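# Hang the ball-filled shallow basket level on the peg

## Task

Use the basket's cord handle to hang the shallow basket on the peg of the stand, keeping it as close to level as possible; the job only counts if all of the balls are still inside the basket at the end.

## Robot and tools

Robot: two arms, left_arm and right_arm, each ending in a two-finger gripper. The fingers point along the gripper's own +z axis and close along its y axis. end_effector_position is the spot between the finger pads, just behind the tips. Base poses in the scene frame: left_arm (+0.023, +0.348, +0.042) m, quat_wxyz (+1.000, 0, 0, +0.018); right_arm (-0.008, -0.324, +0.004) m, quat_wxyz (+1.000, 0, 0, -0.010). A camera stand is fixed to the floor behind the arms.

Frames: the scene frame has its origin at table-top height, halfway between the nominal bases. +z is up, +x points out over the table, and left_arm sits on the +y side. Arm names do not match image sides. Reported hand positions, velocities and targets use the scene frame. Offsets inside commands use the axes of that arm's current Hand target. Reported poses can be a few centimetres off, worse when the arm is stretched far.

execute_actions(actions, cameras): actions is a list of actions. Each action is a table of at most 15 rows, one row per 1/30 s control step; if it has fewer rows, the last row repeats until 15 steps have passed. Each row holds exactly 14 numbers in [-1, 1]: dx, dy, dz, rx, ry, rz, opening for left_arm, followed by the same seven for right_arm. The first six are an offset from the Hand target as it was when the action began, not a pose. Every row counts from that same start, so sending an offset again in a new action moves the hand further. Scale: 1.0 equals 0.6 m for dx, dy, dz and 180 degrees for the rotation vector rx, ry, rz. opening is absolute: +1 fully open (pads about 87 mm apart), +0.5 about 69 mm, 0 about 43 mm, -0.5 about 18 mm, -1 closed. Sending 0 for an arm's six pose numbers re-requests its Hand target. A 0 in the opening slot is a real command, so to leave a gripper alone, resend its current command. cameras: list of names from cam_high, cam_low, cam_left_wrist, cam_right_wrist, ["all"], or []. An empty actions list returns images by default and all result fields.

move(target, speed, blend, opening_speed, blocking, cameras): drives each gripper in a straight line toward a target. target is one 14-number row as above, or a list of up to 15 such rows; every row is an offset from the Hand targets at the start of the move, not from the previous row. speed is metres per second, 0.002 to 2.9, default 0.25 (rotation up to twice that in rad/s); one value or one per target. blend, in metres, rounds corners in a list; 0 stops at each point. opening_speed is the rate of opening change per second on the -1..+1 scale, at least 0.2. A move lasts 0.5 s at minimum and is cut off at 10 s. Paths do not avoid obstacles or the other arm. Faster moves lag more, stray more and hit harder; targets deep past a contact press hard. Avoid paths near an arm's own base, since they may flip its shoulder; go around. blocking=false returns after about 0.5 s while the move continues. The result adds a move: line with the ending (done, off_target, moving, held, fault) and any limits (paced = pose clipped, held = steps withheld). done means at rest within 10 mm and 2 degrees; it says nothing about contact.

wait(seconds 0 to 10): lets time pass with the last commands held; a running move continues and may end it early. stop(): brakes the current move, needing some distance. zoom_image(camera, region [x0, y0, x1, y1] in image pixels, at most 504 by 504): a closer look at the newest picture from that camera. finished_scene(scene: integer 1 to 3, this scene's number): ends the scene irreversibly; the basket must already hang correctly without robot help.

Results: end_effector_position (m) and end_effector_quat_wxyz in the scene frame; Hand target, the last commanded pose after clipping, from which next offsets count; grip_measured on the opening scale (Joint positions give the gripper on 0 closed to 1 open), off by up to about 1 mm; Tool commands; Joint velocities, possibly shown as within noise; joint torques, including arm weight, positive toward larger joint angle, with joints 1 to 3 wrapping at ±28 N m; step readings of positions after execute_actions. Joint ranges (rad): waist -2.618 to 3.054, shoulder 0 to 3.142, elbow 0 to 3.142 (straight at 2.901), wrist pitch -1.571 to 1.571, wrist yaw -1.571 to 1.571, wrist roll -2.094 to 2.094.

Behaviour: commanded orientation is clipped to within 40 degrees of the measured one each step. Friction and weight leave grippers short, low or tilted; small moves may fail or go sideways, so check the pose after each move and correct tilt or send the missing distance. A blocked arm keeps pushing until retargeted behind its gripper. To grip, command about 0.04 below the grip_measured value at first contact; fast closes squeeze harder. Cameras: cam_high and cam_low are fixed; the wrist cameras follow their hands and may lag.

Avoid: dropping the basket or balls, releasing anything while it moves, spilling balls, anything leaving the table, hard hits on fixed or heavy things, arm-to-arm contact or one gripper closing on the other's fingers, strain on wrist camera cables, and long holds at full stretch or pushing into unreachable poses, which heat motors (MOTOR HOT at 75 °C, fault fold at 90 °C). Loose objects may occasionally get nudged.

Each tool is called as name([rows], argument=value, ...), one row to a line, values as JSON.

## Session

execute_actions(actions=[])

zoom_image(camera="cam_high", region=[350, 210, 600, 440])

Scene clock: 0.00 s.
left_arm: end_effector_position=(+0.3401, +0.1274, +0.1858) grip_measured=+1.000 end_effector_quat_wxyz=(+0.602, +0.105, +0.771, -0.178) | right_arm: end_effector_position=(+0.3466, -0.3145, +0.1091) grip_measured=+1.000 end_effector_quat_wxyz=(+0.592, +0.165, +0.788, +0.027)
Joint positions: left_arm=[-0.746 1.246 0.485 0.538 -0.281 -0.215 1] | right_arm=[0.141 1.179 0.358 0.509 0.268 0.337 1]
Joint velocities: within noise
Joint torques (N m): no reading
Heat: left arm: 23 °C; right arm: 24 °C.
Hand target: left_arm +0.3417, +0.1260, +0.1927; +0.608, +0.103, +0.766, -0.182 | right_arm +0.3479, -0.3142, +0.1122; +0.595, +0.165, +0.786, +0.028
Tool commands: left_gripper/opening=+1.0 right_gripper/opening=+1.0
camera_calibration:
cam_left_wrist: T_world_to_cam=[[-0.373483, -0.914933, 0.152997, 0.210823], [-0.84364, 0.266431, -0.46614, 0.364241], [0.385723, -0.30317, -0.871381, 0.214439], [0, 0, 0, 1]] pos_world=[0.303313, 0.160855, 0.324391]
cam_right_wrist: T_world_to_cam=[[-0.226313, -0.945932, -0.232368, -0.196178], [-0.877743, 0.301478, -0.372396, 0.459666], [0.422315, 0.119682, -0.898513, 0.132781], [0, 0, 0, 1]] pos_world=[0.302996, -0.340041, 0.244898]

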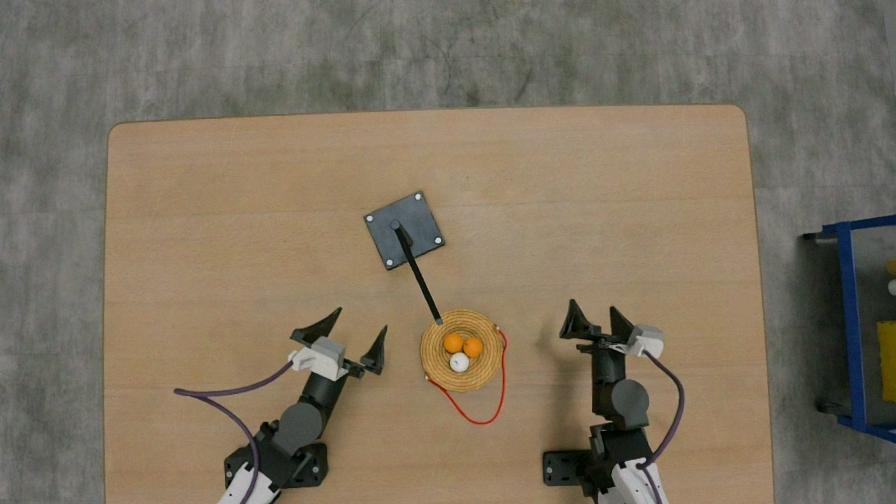

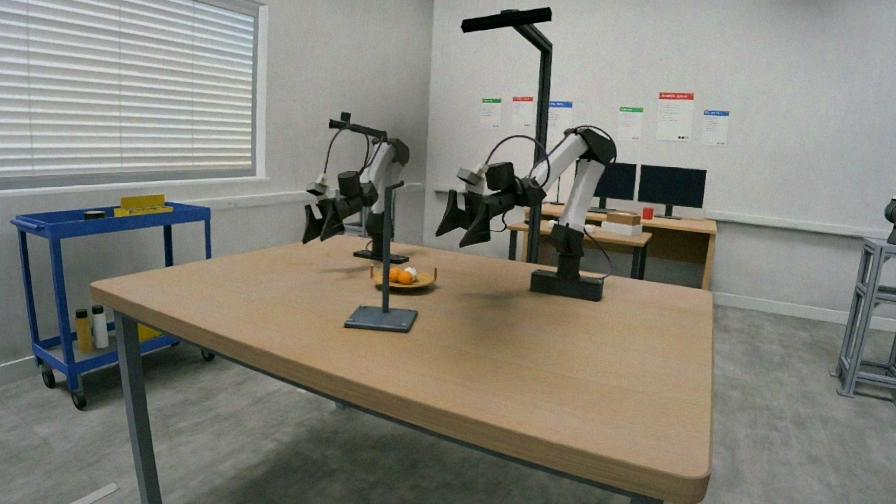

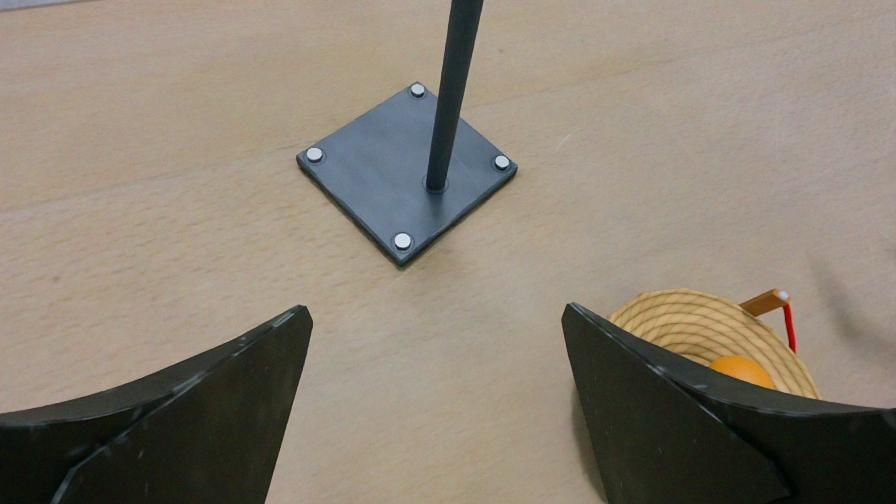

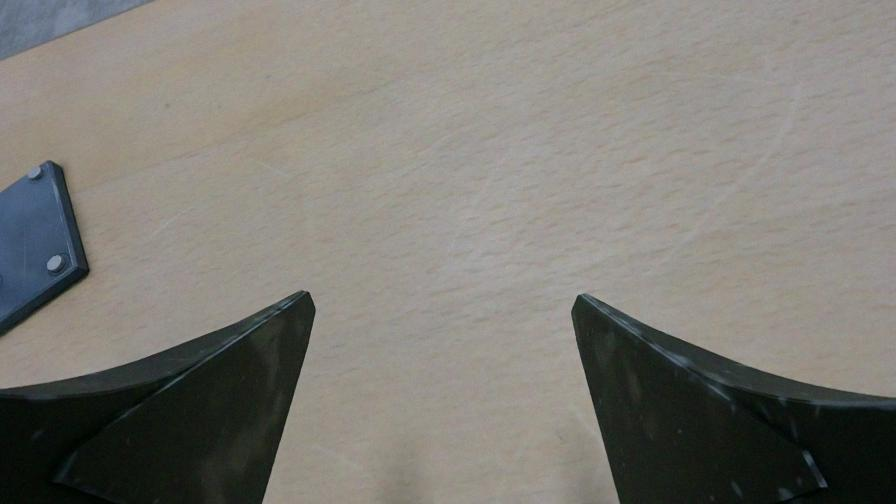

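Scaled by 2.016 from the camera's 896x504 image, which has a finer 1280x720 frame.

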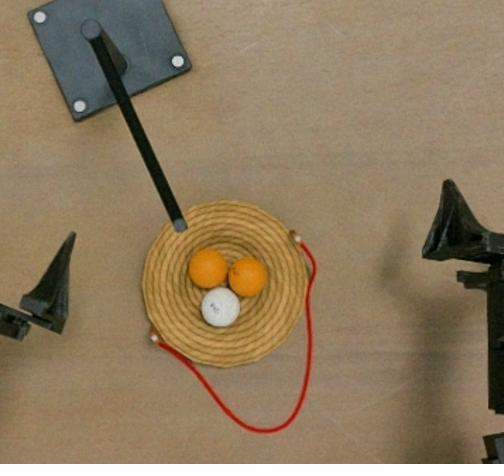

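move(target=[-0.0535,0.1065,-0.246,0,0,0,1,0.0195,0.038,-0.318,-0.202,0.391,-0.396,0], speed=0.3)

move(target=[0,0,0,0,0,0,1,0,0,0,0,0,-0.461,0], speed=0.4, cameras=["all"])

zoom_image(camera="cam_low", region=[350, 160, 450, 340])

Scene clock: 5.97 s.
left_arm: end_effector_position=(+0.2422, +0.2451, +0.2301) grip_measured=+1.000 end_effector_quat_wxyz=(+0.596, +0.099, +0.776, -0.182) | right_arm: end_effector_position=(+0.1663, -0.2590, +0.1590) grip_measured=+0.000 end_effector_quat_wxyz=(+0.002, -0.493, +0.870, +0.011)
Joint positions: left_arm=[-0.419 0.336 0.435 -0.326 0.038 -0.16 1] | right_arm=[0.479 1.376 1.268 -1.459 -0.022 -0.573 0.5]
Joint torques (N m): left_arm=[0.39 0.9 7.71 2.14 0.11 0.03] | right_arm=[0.61 -3.4 9.21 0.21 0.32 0.05]
Heat: left arm: 25 °C; right arm: 25 °C.
Hand target: left_arm +0.2418, +0.2461, +0.2429; +0.608, +0.103, +0.766, -0.182 | right_arm +0.1701, -0.2604, +0.1623; +0.000, -0.501, +0.866, +0.000
Off the commanded pose: left_arm 0.013 m, 2 deg | right_arm 0.005 m, 2 deg.
move: off_target (left_arm)

Scene clock: 8.73 s.
left_arm: end_effector_position=(+0.2422, +0.2450, +0.2300) grip_measured=+1.000 end_effector_quat_wxyz=(+0.595, +0.099, +0.776, -0.182) | right_arm: end_effector_position=(+0.1725, -0.2547, +0.1619) grip_measured=+0.000 end_effector_quat_wxyz=(-0.006, +0.947, -0.320, -0.004)
Joint positions: left_arm=[-0.419 0.336 0.435 -0.326 0.039 -0.16 1] | right_arm=[0.578 1.208 1.16 -1.519 -0.014 -1.932 0.5]
Joint torques (N m): left_arm=[0.43 0.84 7.72 2.18 0.1 0.03] | right_arm=[-0.65 -4.45 5.87 0.13 0.19 0.03]
Heat: left arm: 25 °C; right arm: 26 °C.
Hand target: left_arm +0.2418, +0.2461, +0.2430; +0.608, +0.103, +0.766, -0.182 | right_arm +0.1700, -0.2604, +0.1623; +0.000, +0.949, -0.317, -0.001
Off the commanded pose: left_arm 0.013 m, 2 deg | right_arm 0.006 m, 1 deg.
move: off_target (left_arm)
camera_calibration:
cam_left_wrist: T_world_to_cam=[[-0.366726, -0.914993, 0.168223, 0.269982], [-0.853003, 0.258527, -0.453375, 0.272067], [0.371345, -0.309759, -0.875301, 0.332424], [0, 0, 0, 1]] pos_world=[0.207639, 0.279666, 0.368902]
cam_right_wrist: T_world_to_cam=[[0.601395, 0.798902, 0.00893633, 0.0958037], [0.519351, -0.399406, 0.75548, -0.29362], [0.607123, -0.449701, -0.655111, 0.0302489], [0, 0, 0, 1]] pos_world=[0.0765108, -0.180208, 0.240784]

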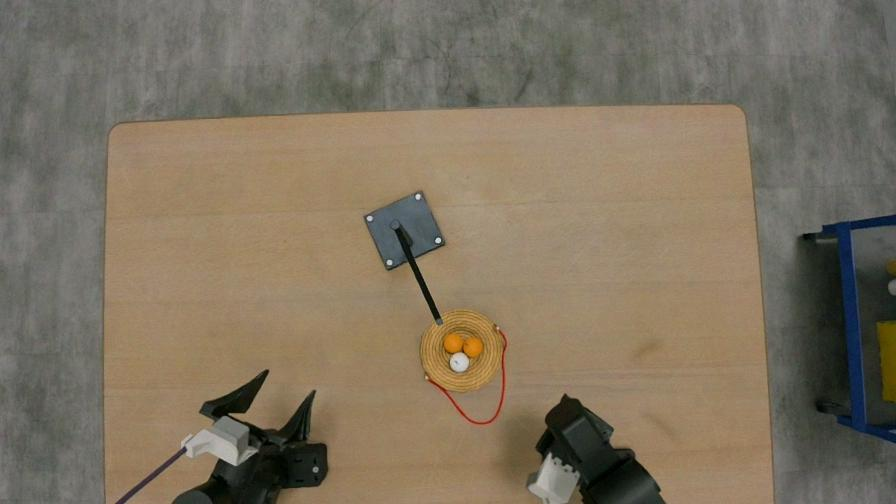

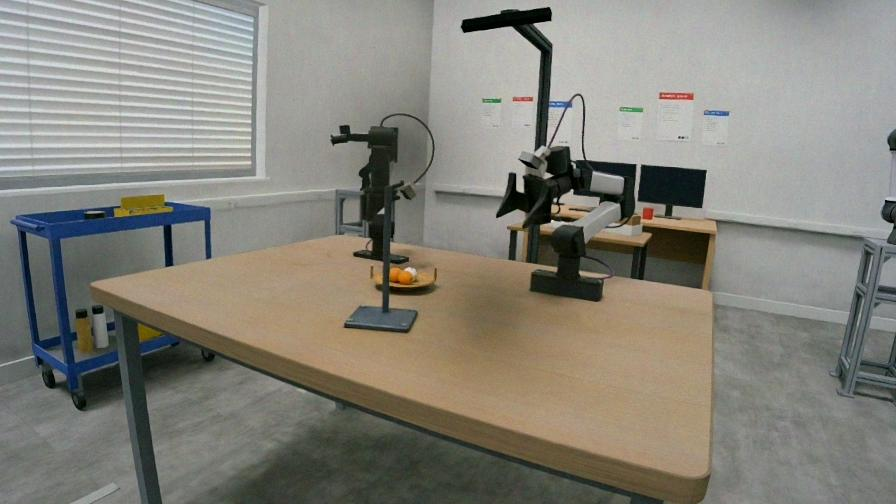

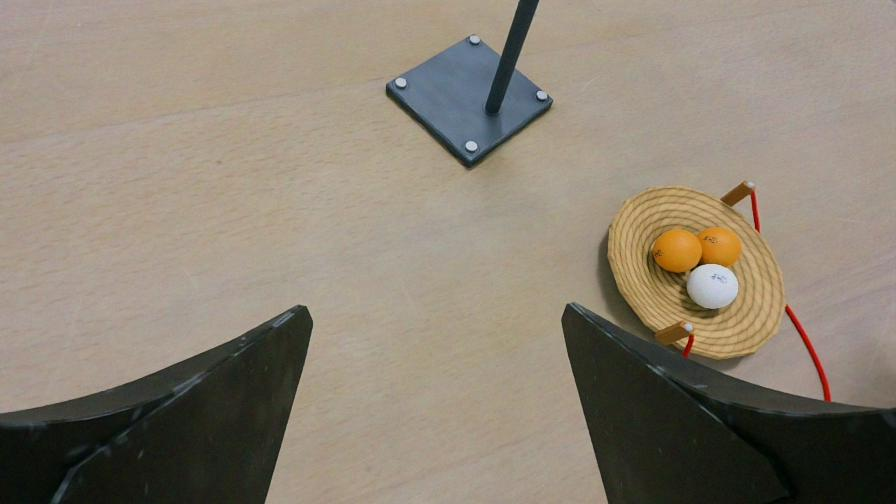

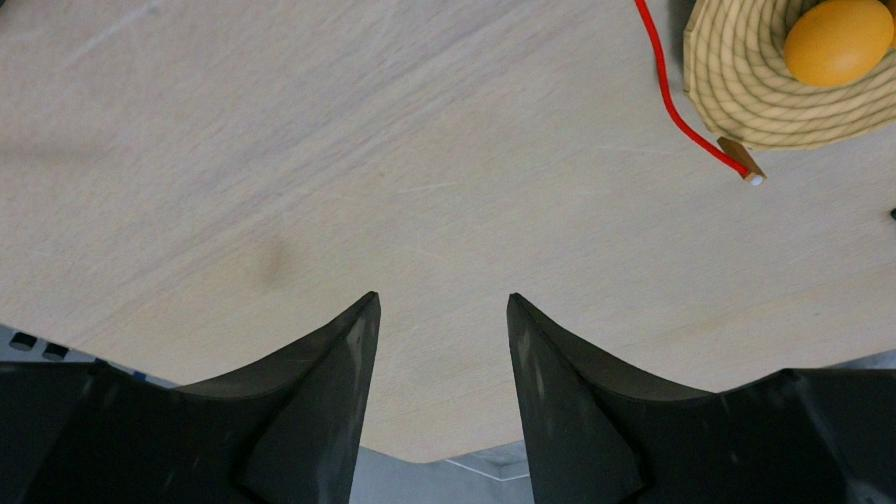

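Scaled by 2.800 from the camera's 896x504 image, which has a finer 1280x720 frame.

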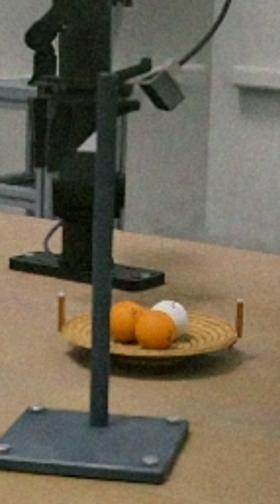

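move(target=[0,0,0,0,0,0,1,-0.1936,-0.1046,0.067,0,0,0,0], speed=0.2, cameras=["cam_right_wrist","cam_high"])

zoom_image(camera="cam_high", region=[400, 290, 540, 450])

Scene clock: 10.63 s.
left_arm: end_effector_position=(+0.2422, +0.2450, +0.2300) grip_measured=+1.000 end_effector_quat_wxyz=(+0.595, +0.099, +0.776, -0.182) | right_arm: end_effector_position=(+0.1120, -0.1464, +0.1199) grip_measured=+0.000 end_effector_quat_wxyz=(+0.007, +0.949, -0.315, -0.006)
Joint positions: left_arm=[-0.419 0.336 0.435 -0.326 0.039 -0.16 1] | right_arm=[1.18 1.387 1.119 -1.318 -0.011 -1.341 0.5]
Joint torques (N m): left_arm=[0.46 0.87 7.84 2.15 0.07 0.01] | right_arm=[0.61 -3.71 8.85 0.33 0.16 0.27]
Heat: left arm: 26 °C; right arm: 26 °C.
Hand target: left_arm +0.2418, +0.2461, +0.2430; +0.608, +0.103, +0.766, -0.182 | right_arm +0.1149, -0.1404, +0.1222; +0.000, +0.949, -0.317, +0.000
Off the commanded pose: left_arm 0.013 m, 2 deg | right_arm 0.007 m, 1 deg.
move: off_target (left_arm)
camera_calibration:
cam_right_wrist: T_world_to_cam=[[0.593375, 0.804774, -0.0156234, 0.0507288], [0.531976, -0.377522, 0.757943, -0.185649], [0.604075, -0.458056, -0.652133, 0.0869907], [0, 0, 0, 1]] pos_world=[0.0161106, -0.0710651, 0.198233]
Images, in order (width x height): cam_high 896x504, cam_right_wrist 896x504.

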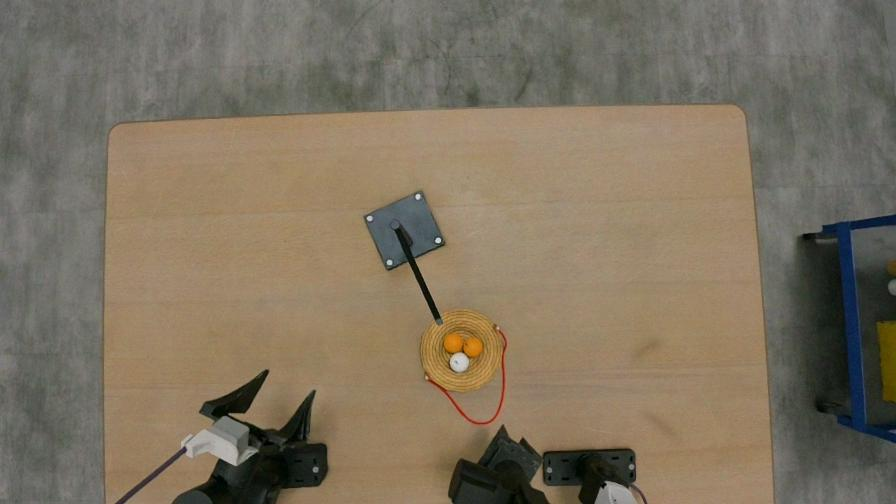

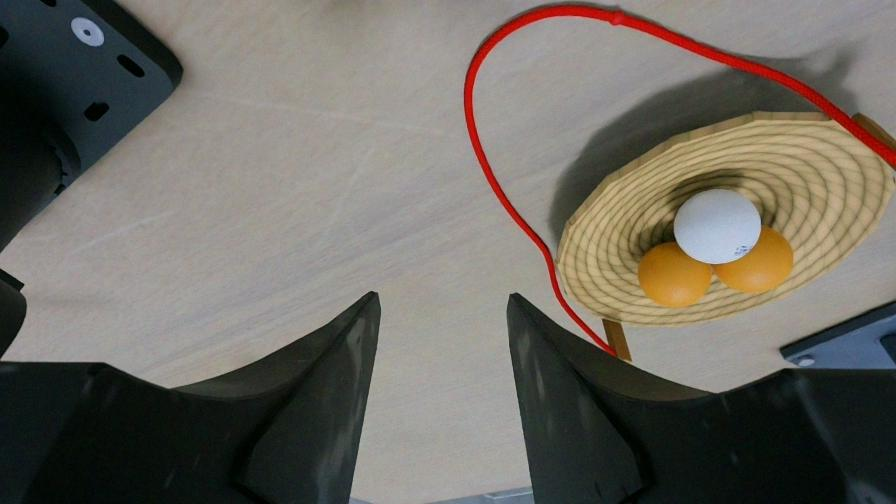

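Scaled by 3.150 from the camera's 896x504 image, which has a finer 1280x720 frame.

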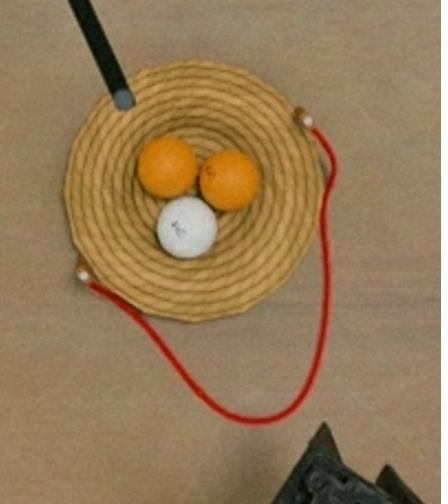

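move(target=[0,0,0,0,0,0,1,-0.0241,-0.0182,0.133,0,0,0.083,0], speed=0.12, cameras=["cam_right_wrist"])

Scene clock: 13.03 s.
left_arm: end_effector_position=(+0.2422, +0.2450, +0.2300) grip_measured=+1.000 end_effector_quat_wxyz=(+0.595, +0.099, +0.776, -0.182) | right_arm: end_effector_position=(+0.1106, -0.1218, +0.0472) grip_measured=+0.000 end_effector_quat_wxyz=(-0.007, +0.900, -0.437, -0.006)
Joint positions: left_arm=[-0.419 0.336 0.435 -0.326 0.039 -0.16 1] | right_arm=[1.208 1.537 0.959 -0.979 -0.011 -1.05 0.5]
Joint torques (N m): left_arm=[0.43 1.09 7.77 2.15 0.07 0.02] | right_arm=[0.76 -4.66 6.12 0.39 0.18 0.26]
Heat: left arm: 27 °C; right arm: 26 °C.
Hand target: left_arm +0.2418, +0.2461, +0.2430; +0.608, +0.103, +0.766, -0.182 | right_arm +0.1099, -0.1230, +0.0425; +0.000, +0.899, -0.437, +0.000
Off the commanded pose: left_arm 0.013 m, 2 deg | right_arm 0.005 m, 1 deg.
move: off_target (left_arm)
camera_calibration:
cam_right_wrist: T_world_to_cam=[[0.781926, 0.623326, 0.00750136, -0.0134008], [0.406362, -0.51881, 0.752134, -0.123616], [0.472716, -0.585066, -0.658967, 0.0509965], [0, 0, 0, 1]] pos_world=[0.0366046, -0.0259439, 0.126682]
Images, in order (width x height): cam_right_wrist 896x504.

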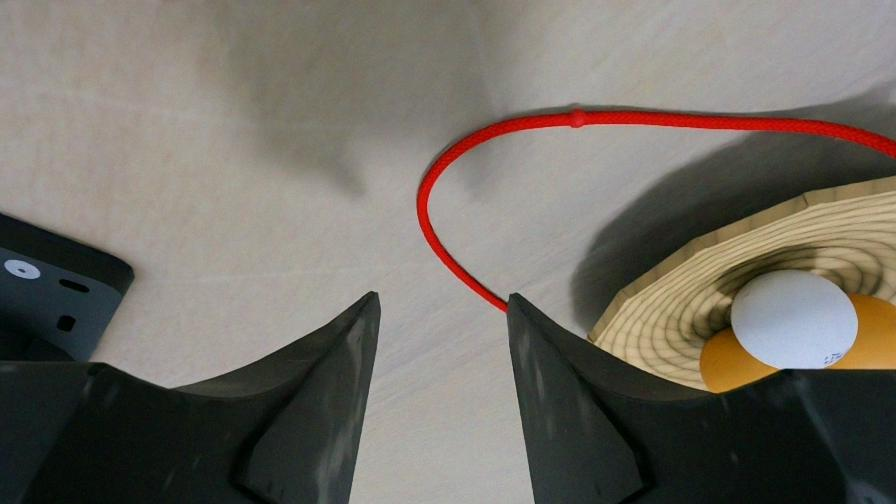

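move(target=[0,0,0,0,0,0,1,-0.0022,0.0101,0.05,0,0,0,-0.1], speed=0.08, cameras=["cam_right_wrist"])

Scene clock: 14.63 s.
left_arm: end_effector_position=(+0.2422, +0.2450, +0.2300) grip_measured=+1.000 end_effector_quat_wxyz=(+0.595, +0.099, +0.776, -0.182) | right_arm: end_effector_position=(+0.1050, -0.1239, +0.0172) grip_measured=-0.100 end_effector_quat_wxyz=(-0.007, +0.900, -0.437, -0.006)
Joint positions: left_arm=[-0.419 0.336 0.435 -0.326 0.039 -0.16 1] | right_arm=[1.226 1.57 0.863 -0.849 -0.011 -1.032 0.45]
Joint velocities: left_arm=[0.012 -0.017 -0.002 -0.037 -0.007 0.168 0] | right_arm=[within noise]
Joint torques (N m): left_arm=[0.42 0.87 7.77 2.18 0.06 0.02] | right_arm=[0.72 -4.67 5.85 0.39 0.18 0.25]
Heat: left arm: 27 °C; right arm: 26 °C.
Hand target: left_arm +0.2418, +0.2461, +0.2430; +0.608, +0.103, +0.766, -0.182 | right_arm +0.1043, -0.1257, +0.0125; +0.000, +0.899, -0.437, +0.000
Off the commanded pose: left_arm 0.013 m, 2 deg | right_arm 0.005 m, 1 deg.
move: off_target (left_arm)
camera_calibration:
cam_right_wrist: T_world_to_cam=[[0.781939, 0.623313, 0.00728106, -0.00746777], [0.406556, -0.518805, 0.752033, -0.0998621], [0.472529, -0.585084, -0.659085, 0.0326623], [0, 0, 0, 1]] pos_world=[0.031005, -0.0280439, 0.0966812]
Images, in order (width x height): cam_right_wrist 896x504.

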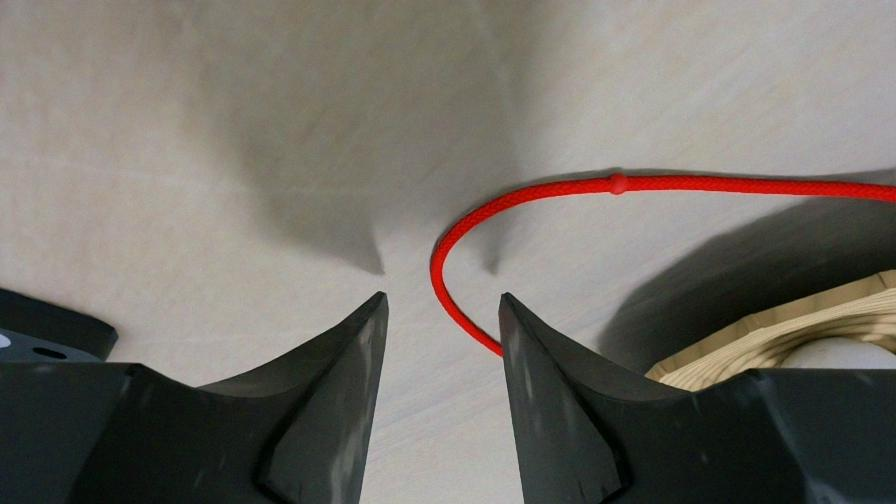

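move(target=[0,0,0,0,0,0,1,0.001,0.001,0.0185,0,0,0,-0.1], speed=0.04, cameras=["cam_right_wrist"])

Scene clock: 15.73 s.
left_arm: end_effector_position=(+0.2422, +0.2450, +0.2300) grip_measured=+1.000 end_effector_quat_wxyz=(+0.595, +0.099, +0.776, -0.182) | right_arm: end_effector_position=(+0.1050, -0.1240, +0.0064) grip_measured=-0.100 end_effector_quat_wxyz=(-0.007, +0.900, -0.437, -0.006)
Joint positions: left_arm=[-0.419 0.336 0.435 -0.326 0.039 -0.16 1] | right_arm=[1.226 1.59 0.834 -0.799 -0.011 -1.032 0.45]
Joint torques (N m): left_arm=[0.5 0.87 7.69 2.13 0.08 0.02] | right_arm=[0.68 -4.66 5.63 0.38 0.17 0.24]
Heat: left arm: 27 °C; right arm: 26 °C.
Hand target: left_arm +0.2418, +0.2461, +0.2430; +0.608, +0.103, +0.766, -0.182 | right_arm +0.1042, -0.1265, +0.0014; +0.000, +0.899, -0.437, +0.000
Off the commanded pose: left_arm 0.013 m, 2 deg | right_arm 0.006 m, 1 deg.
move: off_target (left_arm)
camera_calibration:
cam_right_wrist: T_world_to_cam=[[0.781913, 0.623324, 0.00889374, -0.00726077], [0.406047, -0.520077, 0.751429, -0.0919772], [0.473009, -0.583941, -0.659754, 0.0256242], [0, 0, 0, 1]] pos_world=[0.0309039, -0.0283464, 0.0860846]
Images, in order (width x height): cam_right_wrist 896x504.

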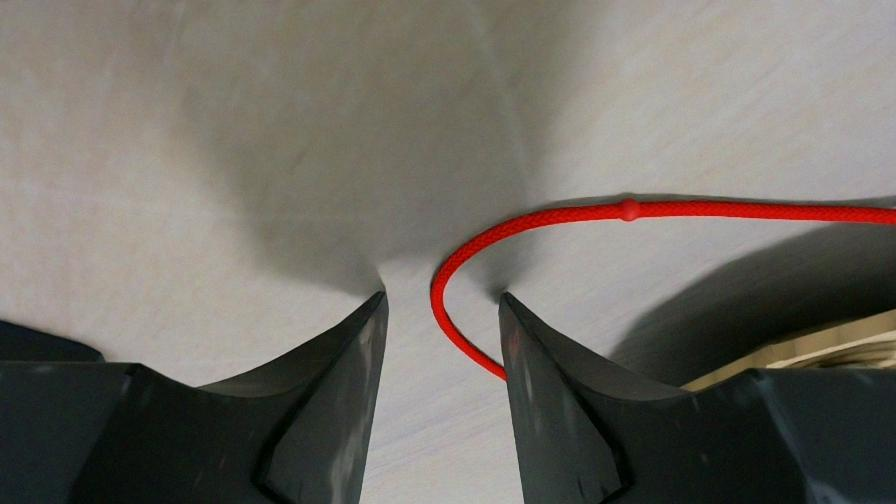

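move(target=[0,0,0,0,0,0,1,0,0,0.001,0,0,0,-1], opening_speed=0.5, cameras=["cam_right_wrist"])

Scene clock: 17.80 s.
left_arm: end_effector_position=(+0.2422, +0.2450, +0.2300) grip_measured=+1.000 end_effector_quat_wxyz=(+0.595, +0.099, +0.776, -0.182) | right_arm: end_effector_position=(+0.1053, -0.1233, +0.0064) grip_measured=-0.887 end_effector_quat_wxyz=(-0.009, +0.900, -0.437, -0.006)
Joint positions: left_arm=[-0.419 0.336 0.435 -0.326 0.039 -0.16 1] | right_arm=[1.226 1.59 0.834 -0.796 -0.011 -1.032 0.057]
Joint torques (N m): left_arm=[0.47 0.98 7.71 2.16 0.08 0.01] | right_arm=[0.65 -4.53 5.48 0.42 0.18 0.23]
Heat: left arm: 28 °C; right arm: 26 °C.
Hand target: left_arm +0.2418, +0.2461, +0.2430; +0.608, +0.103, +0.766, -0.182 | right_arm +0.1042, -0.1265, +0.0008; +0.000, +0.899, -0.437, +0.000
Off the commanded pose: left_arm 0.013 m, 2 deg | right_arm 0.007 m, 1 deg.
move: off_target (left_arm)
camera_calibration:
cam_right_wrist: T_world_to_cam=[[0.781898, 0.6233, 0.0115376, -0.00795388], [0.40522, -0.522217, 0.75039, -0.0918236], [0.473744, -0.582053, -0.660894, 0.0260175], [0, 0, 0, 1]] pos_world=[0.0311022, -0.0278507, 0.0861901]
Images, in order (width x height): cam_right_wrist 896x504.

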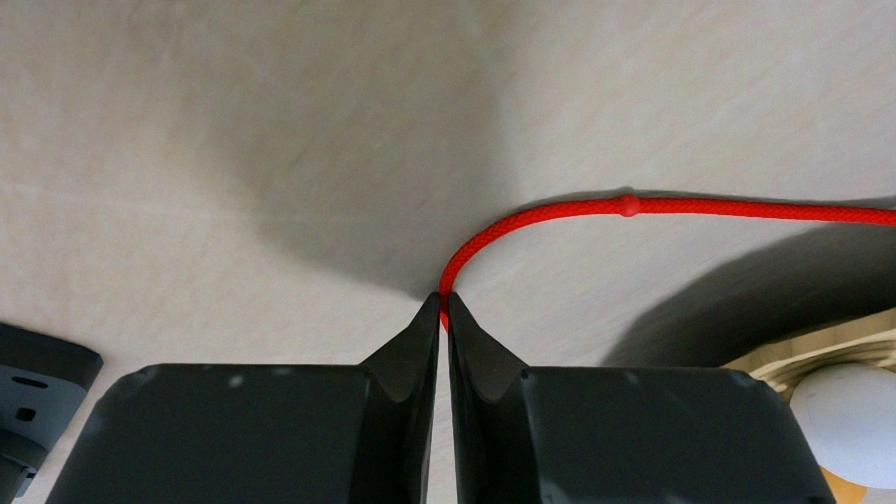

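move([
  [0,0,0,0,0,0,1,0.0367,-0.1322,-0.215,0.124,0.0175,0.042,-1],
  [0,0,0,0,0,0,1,0.0828,-0.259,-0.348,0.248,0.035,0.0842,-1],
], speed=0.1, blend=[0.04,0], cameras=["all"])

Scene clock: 22.90 s.
left_arm: end_effector_position=(+0.2422, +0.2450, +0.2300) grip_measured=+1.000 end_effector_quat_wxyz=(+0.595, +0.099, +0.776, -0.182) | right_arm: end_effector_position=(+0.2505, -0.0689, +0.1931) grip_measured=-0.887 end_effector_quat_wxyz=(-0.299, +0.777, -0.516, +0.201)
Joint positions: left_arm=[-0.419 0.336 0.435 -0.326 0.039 -0.16 1] | right_arm=[1.099 1.446 1.223 -0.735 0.44 -1.032 0.057]
Joint torques (N m): left_arm=[0.46 0.88 7.82 2.17 0.06 0.01] | right_arm=[-0.65 -7.83 10.4 1.35 0.56 0.09]
Heat: left arm: 28 °C; right arm: 27 °C.
Hand target: left_arm +0.2418, +0.2461, +0.2430; +0.608, +0.103, +0.766, -0.182 | right_arm +0.2573, -0.0698, +0.2093; -0.317, +0.767, -0.516, +0.213
Off the commanded pose: left_arm 0.013 m, 2 deg | right_arm 0.018 m, 3 deg.
move: off_target (left_arm, right_arm)
camera_calibration:
cam_left_wrist: T_world_to_cam=[[-0.366726, -0.914993, 0.168223, 0.269982], [-0.853003, 0.258527, -0.453375, 0.272067], [0.371345, -0.309759, -0.875301, 0.332424], [0, 0, 0, 1]] pos_world=[0.207639, 0.279666, 0.368902]
cam_right_wrist: T_world_to_cam=[[0.678648, 0.294534, 0.67282, -0.28206], [-0.221289, -0.791504, 0.569695, -0.0891185], [0.700334, -0.53551, -0.471975, 0.0222553], [0, 0, 0, 1]] pos_world=[0.156112, 0.0244565, 0.25105]

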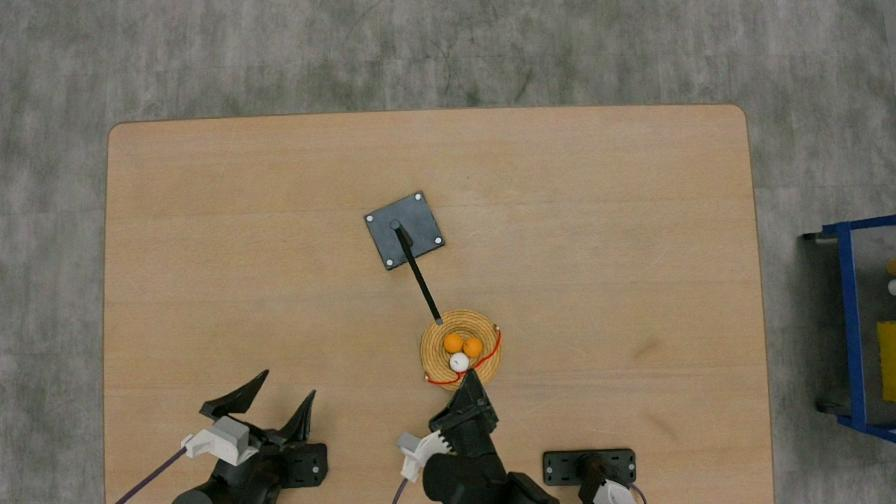

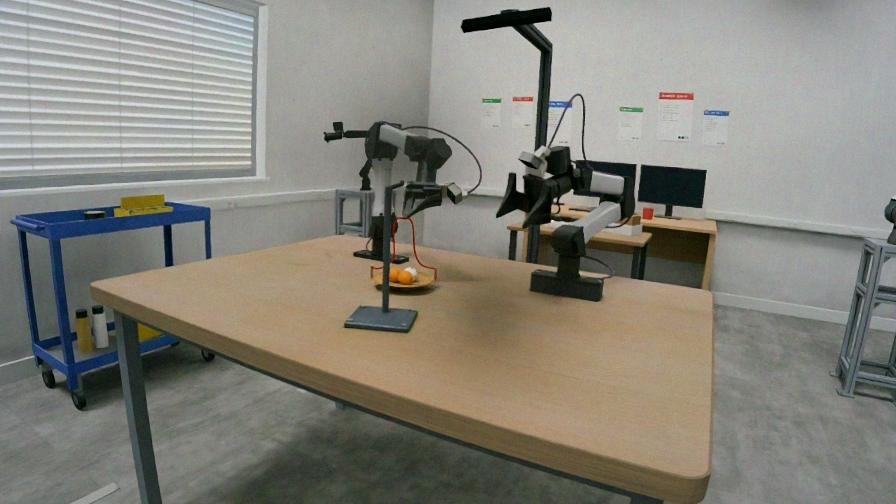

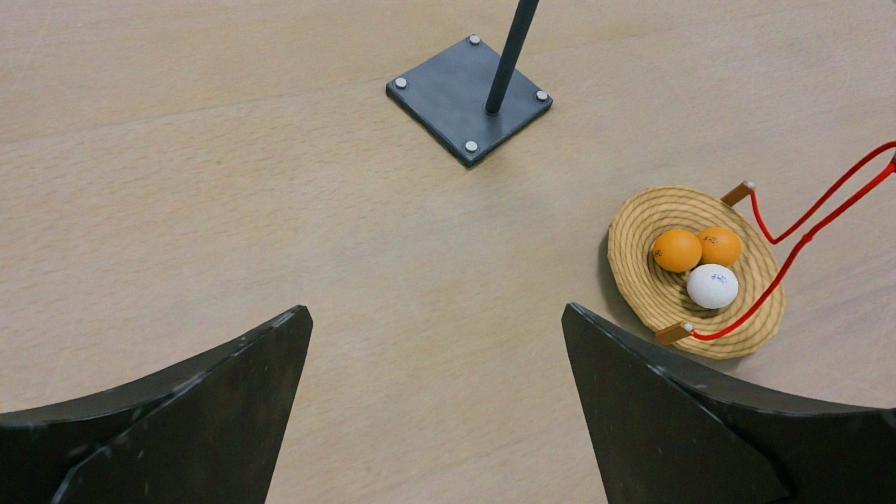

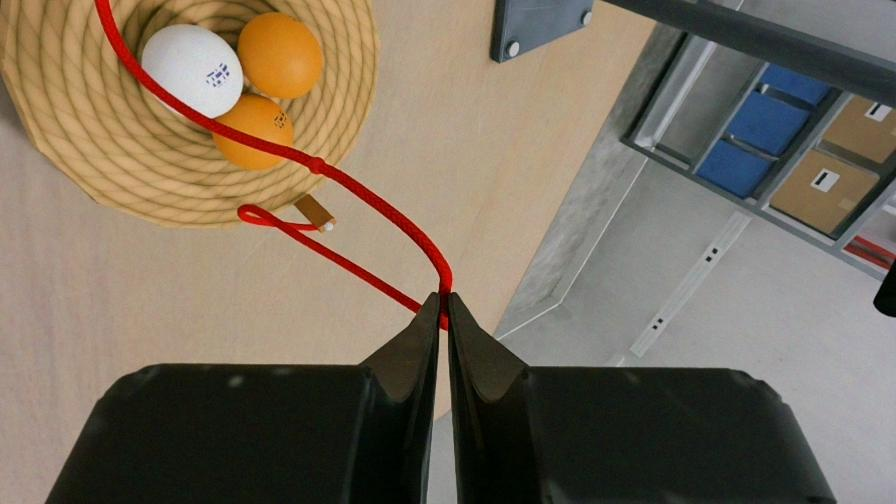

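move(target=[0,0,0,0,0,0,1,0,-0.15,-0.144,0,0,0,-1], speed=0.05)

wait(seconds=2, cameras=["all"])

zoom_image(camera="cam_low", region=[350, 160, 470, 310])

zoom_image(camera="cam_high", region=[400, 290, 540, 430])

Scene clock: 26.27 s.
left_arm: end_effector_position=(+0.2422, +0.2450, +0.2300) grip_measured=+1.000 end_effector_quat_wxyz=(+0.595, +0.099, +0.776, -0.182) | right_arm: end_effector_position=(+0.2533, -0.0688, +0.3269) grip_measured=-0.888 end_effector_quat_wxyz=(-0.312, +0.771, -0.517, +0.202)
Joint positions: left_arm=[-0.419 0.336 0.435 -0.326 0.039 -0.16 1] | right_arm=[1.093 1.575 1.889 -1.242 0.44 -1.037 0.056]
Joint torques (N m): left_arm=[0.46 0.91 7.8 2.16 0.08 0.01] | right_arm=[-0.62 -5.42 9.78 1.37 0.52 0.05]
Heat: left arm: 29 °C; right arm: 28 °C.
Hand target: left_arm +0.2418, +0.2461, +0.2430; +0.608, +0.103, +0.766, -0.182 | right_arm +0.2598, -0.0687, +0.3341; -0.317, +0.767, -0.516, +0.213
Off the commanded pose: left_arm 0.013 m, 2 deg | right_arm 0.010 m, 2 deg.
move: off_target (left_arm)

Scene clock: 28.27 s.
left_arm: end_effector_position=(+0.2422, +0.2450, +0.2300) grip_measured=+1.000 end_effector_quat_wxyz=(+0.595, +0.099, +0.776, -0.182) | right_arm: end_effector_position=(+0.2532, -0.0689, +0.3269) grip_measured=-0.888 end_effector_quat_wxyz=(-0.311, +0.771, -0.517, +0.202)
Joint positions: left_arm=[-0.419 0.336 0.435 -0.326 0.039 -0.16 1] | right_arm=[1.093 1.575 1.889 -1.243 0.44 -1.037 0.056]
Joint torques (N m): left_arm=[0.35 0.84 7.71 2.15 0.08 0.01] | right_arm=[-0.66 -5.41 9.77 1.37 0.52 0.05]
Heat: left arm: 29 °C; right arm: 28 °C.
Hand target: left_arm +0.2418, +0.2461, +0.2430; +0.608, +0.103, +0.766, -0.182 | right_arm +0.2598, -0.0687, +0.3341; -0.317, +0.767, -0.516, +0.213
Tool commands: left_gripper/opening=+1.0 right_gripper/opening=-1.0
Off the commanded pose: left_arm 0.013 m, 2 deg | right_arm 0.010 m, 2 deg.
wait: 2.00 s; at rest by 0.17 s
camera_calibration:
cam_left_wrist: T_world_to_cam=[[-0.366726, -0.914993, 0.168223, 0.269982], [-0.853003, 0.258527, -0.453375, 0.272067], [0.371345, -0.309759, -0.875301, 0.332424], [0, 0, 0, 1]] pos_world=[0.207639, 0.279666, 0.368902]
cam_right_wrist: T_world_to_cam=[[0.668933, 0.277102, 0.689742, -0.378257], [-0.232401, -0.803432, 0.548166, -0.155634], [0.706058, -0.526983, -0.473043, 0.0829736], [0, 0, 0, 1]] pos_world=[0.158275, 0.0234998, 0.385463]

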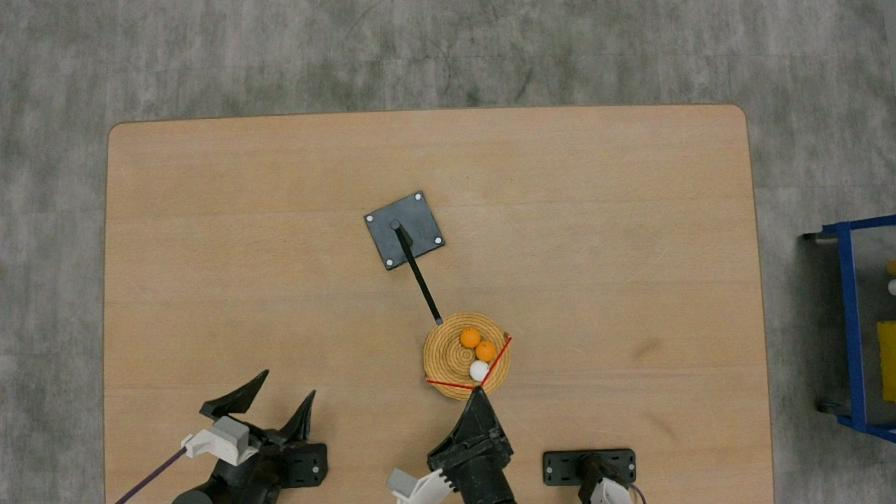

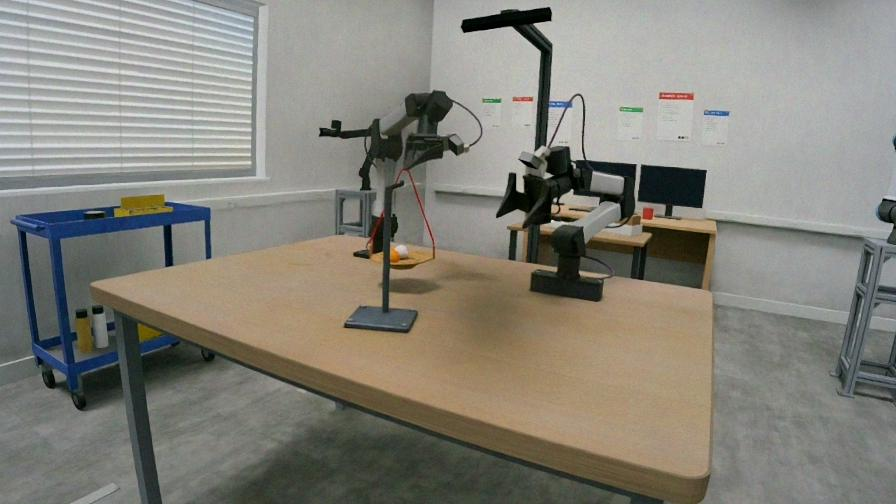

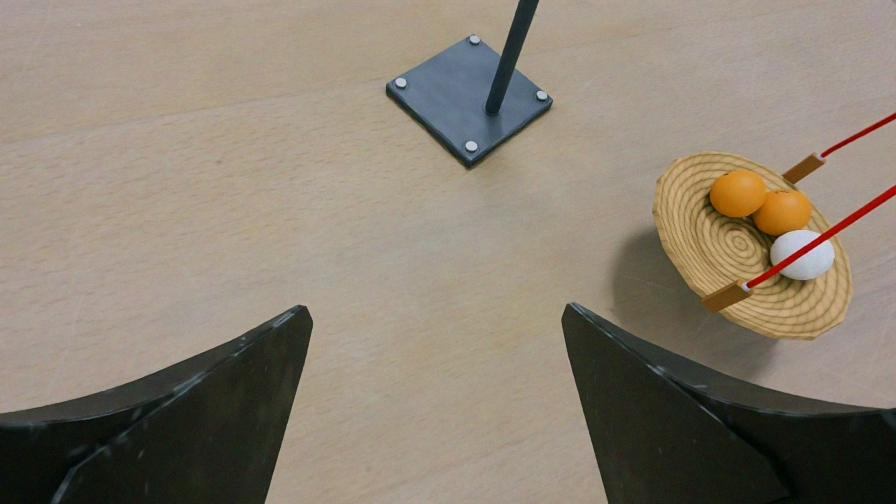

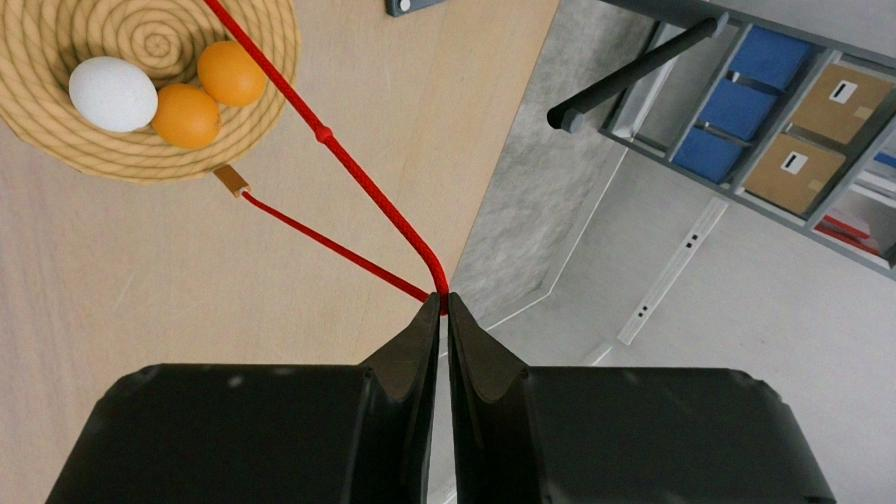

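Scaled by 3.360 from the camera's 896x504 image, which has a finer 1280x720 frame.

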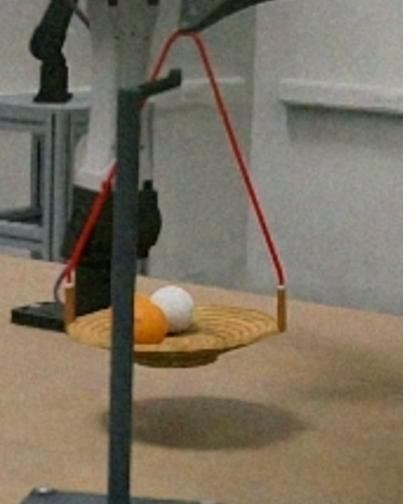

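Scaled by 3.600 from the camera's 896x504 image, which has a finer 1280x720 frame.

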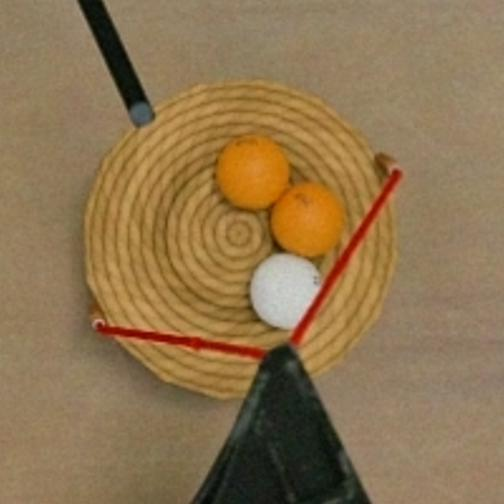

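move(target=[0,0,0,0,0,0,1,-0.0267,-0.119,0.0768,0,0,0,-1], speed=0.07, cameras=["cam_high","cam_low","cam_right_wrist"])

zoom_image(camera="cam_high", region=[400, 270, 540, 410])

zoom_image(camera="cam_low", region=[350, 140, 470, 310])

Scene clock: 31.37 s.
left_arm: end_effector_position=(+0.2422, +0.2450, +0.2300) grip_measured=+1.000 end_effector_quat_wxyz=(+0.595, +0.099, +0.776, -0.182) | right_arm: end_effector_position=(+0.3252, -0.0252, +0.3500) grip_measured=-0.888 end_effector_quat_wxyz=(-0.313, +0.767, -0.519, +0.210)
Joint positions: left_arm=[-0.419 0.336 0.435 -0.326 0.039 -0.16 1] | right_arm=[0.981 1.987 2.511 -1.409 0.389 -1.132 0.056]
Joint torques (N m): left_arm=[0.47 0.9 7.82 2.18 0.07 0.02] | right_arm=[-0.53 -8.1 8.75 1.46 0.29 0.05]
Heat: left arm: 29 °C; right arm: 28 °C.
Hand target: left_arm +0.2418, +0.2461, +0.2430; +0.608, +0.103, +0.766, -0.182 | right_arm +0.3307, -0.0225, +0.3518; -0.317, +0.767, -0.516, +0.213
Off the commanded pose: left_arm 0.013 m, 2 deg | right_arm 0.006 m, 1 deg.
move: off_target (left_arm)
camera_calibration:
cam_right_wrist: T_world_to_cam=[[0.662425, 0.270533, 0.698574, -0.455519], [-0.25, -0.799222, 0.546574, -0.110135], [0.706182, -0.536708, -0.461791, 0.0618398], [0, 0, 0, 1]] pos_world=[0.230544, 0.0684011, 0.406968]
Images, in order (width x height): cam_high 896x504, cam_low 896x504, cam_right_wrist 896x504.

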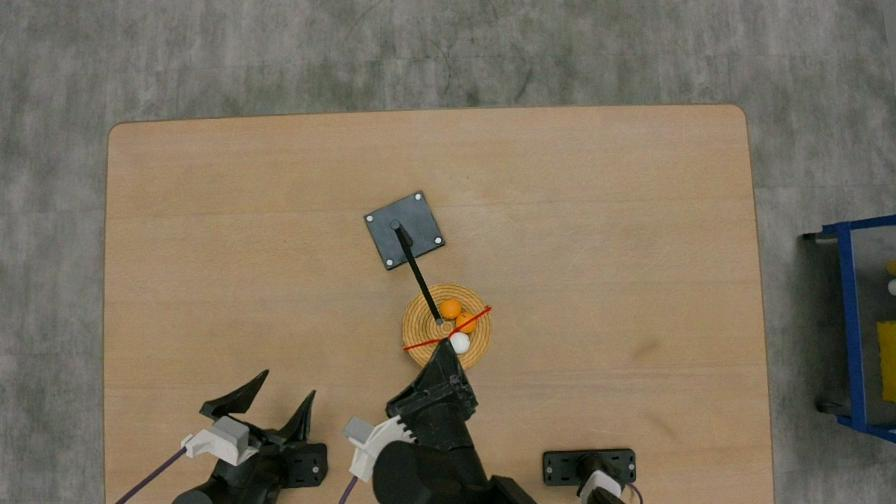

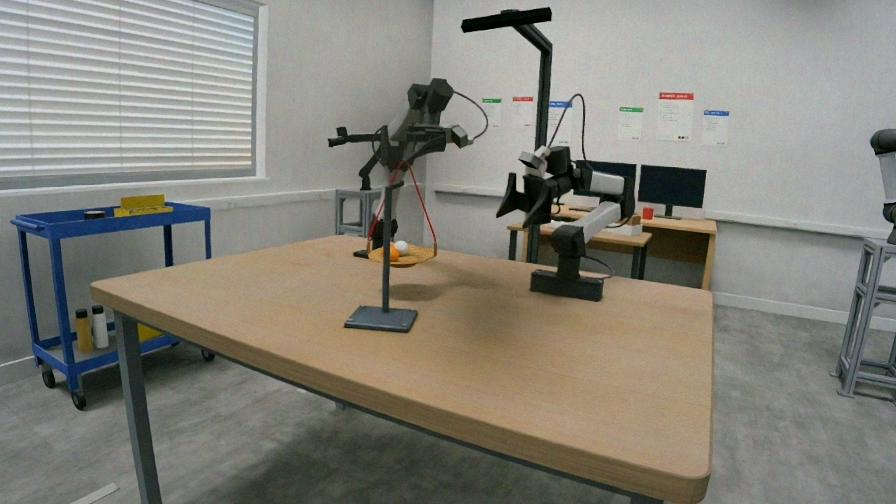

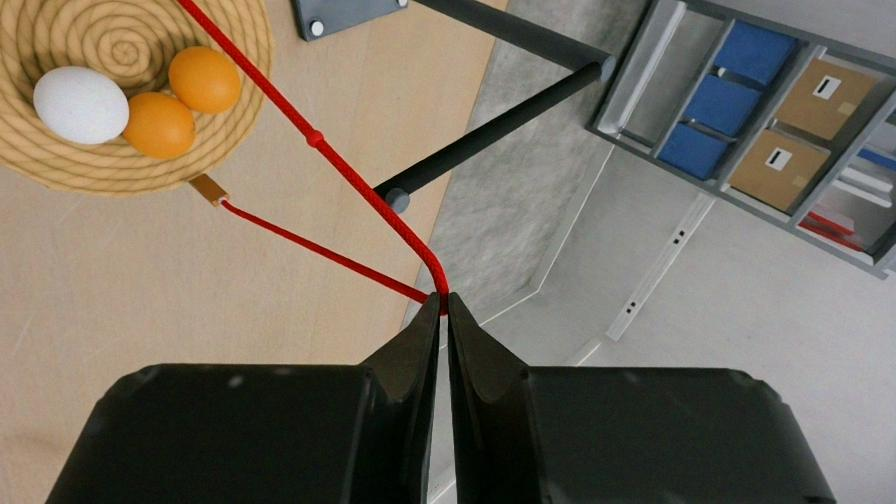

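Scaled by 3.600 from the camera's 896x504 image, which has a finer 1280x720 frame.

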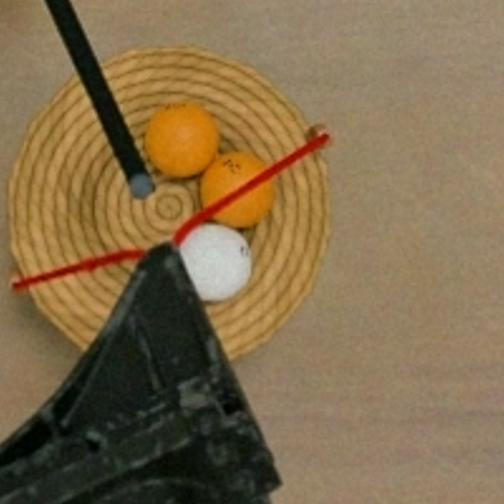

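Scaled by 2.965 from the camera's 896x504 image, which has a finer 1280x720 frame.

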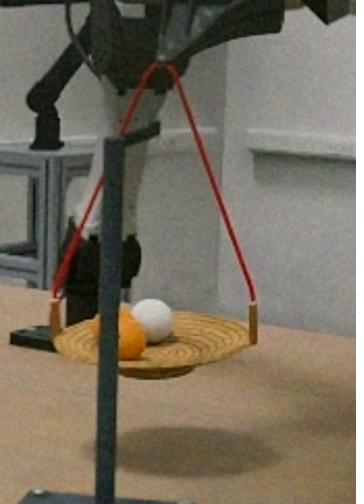

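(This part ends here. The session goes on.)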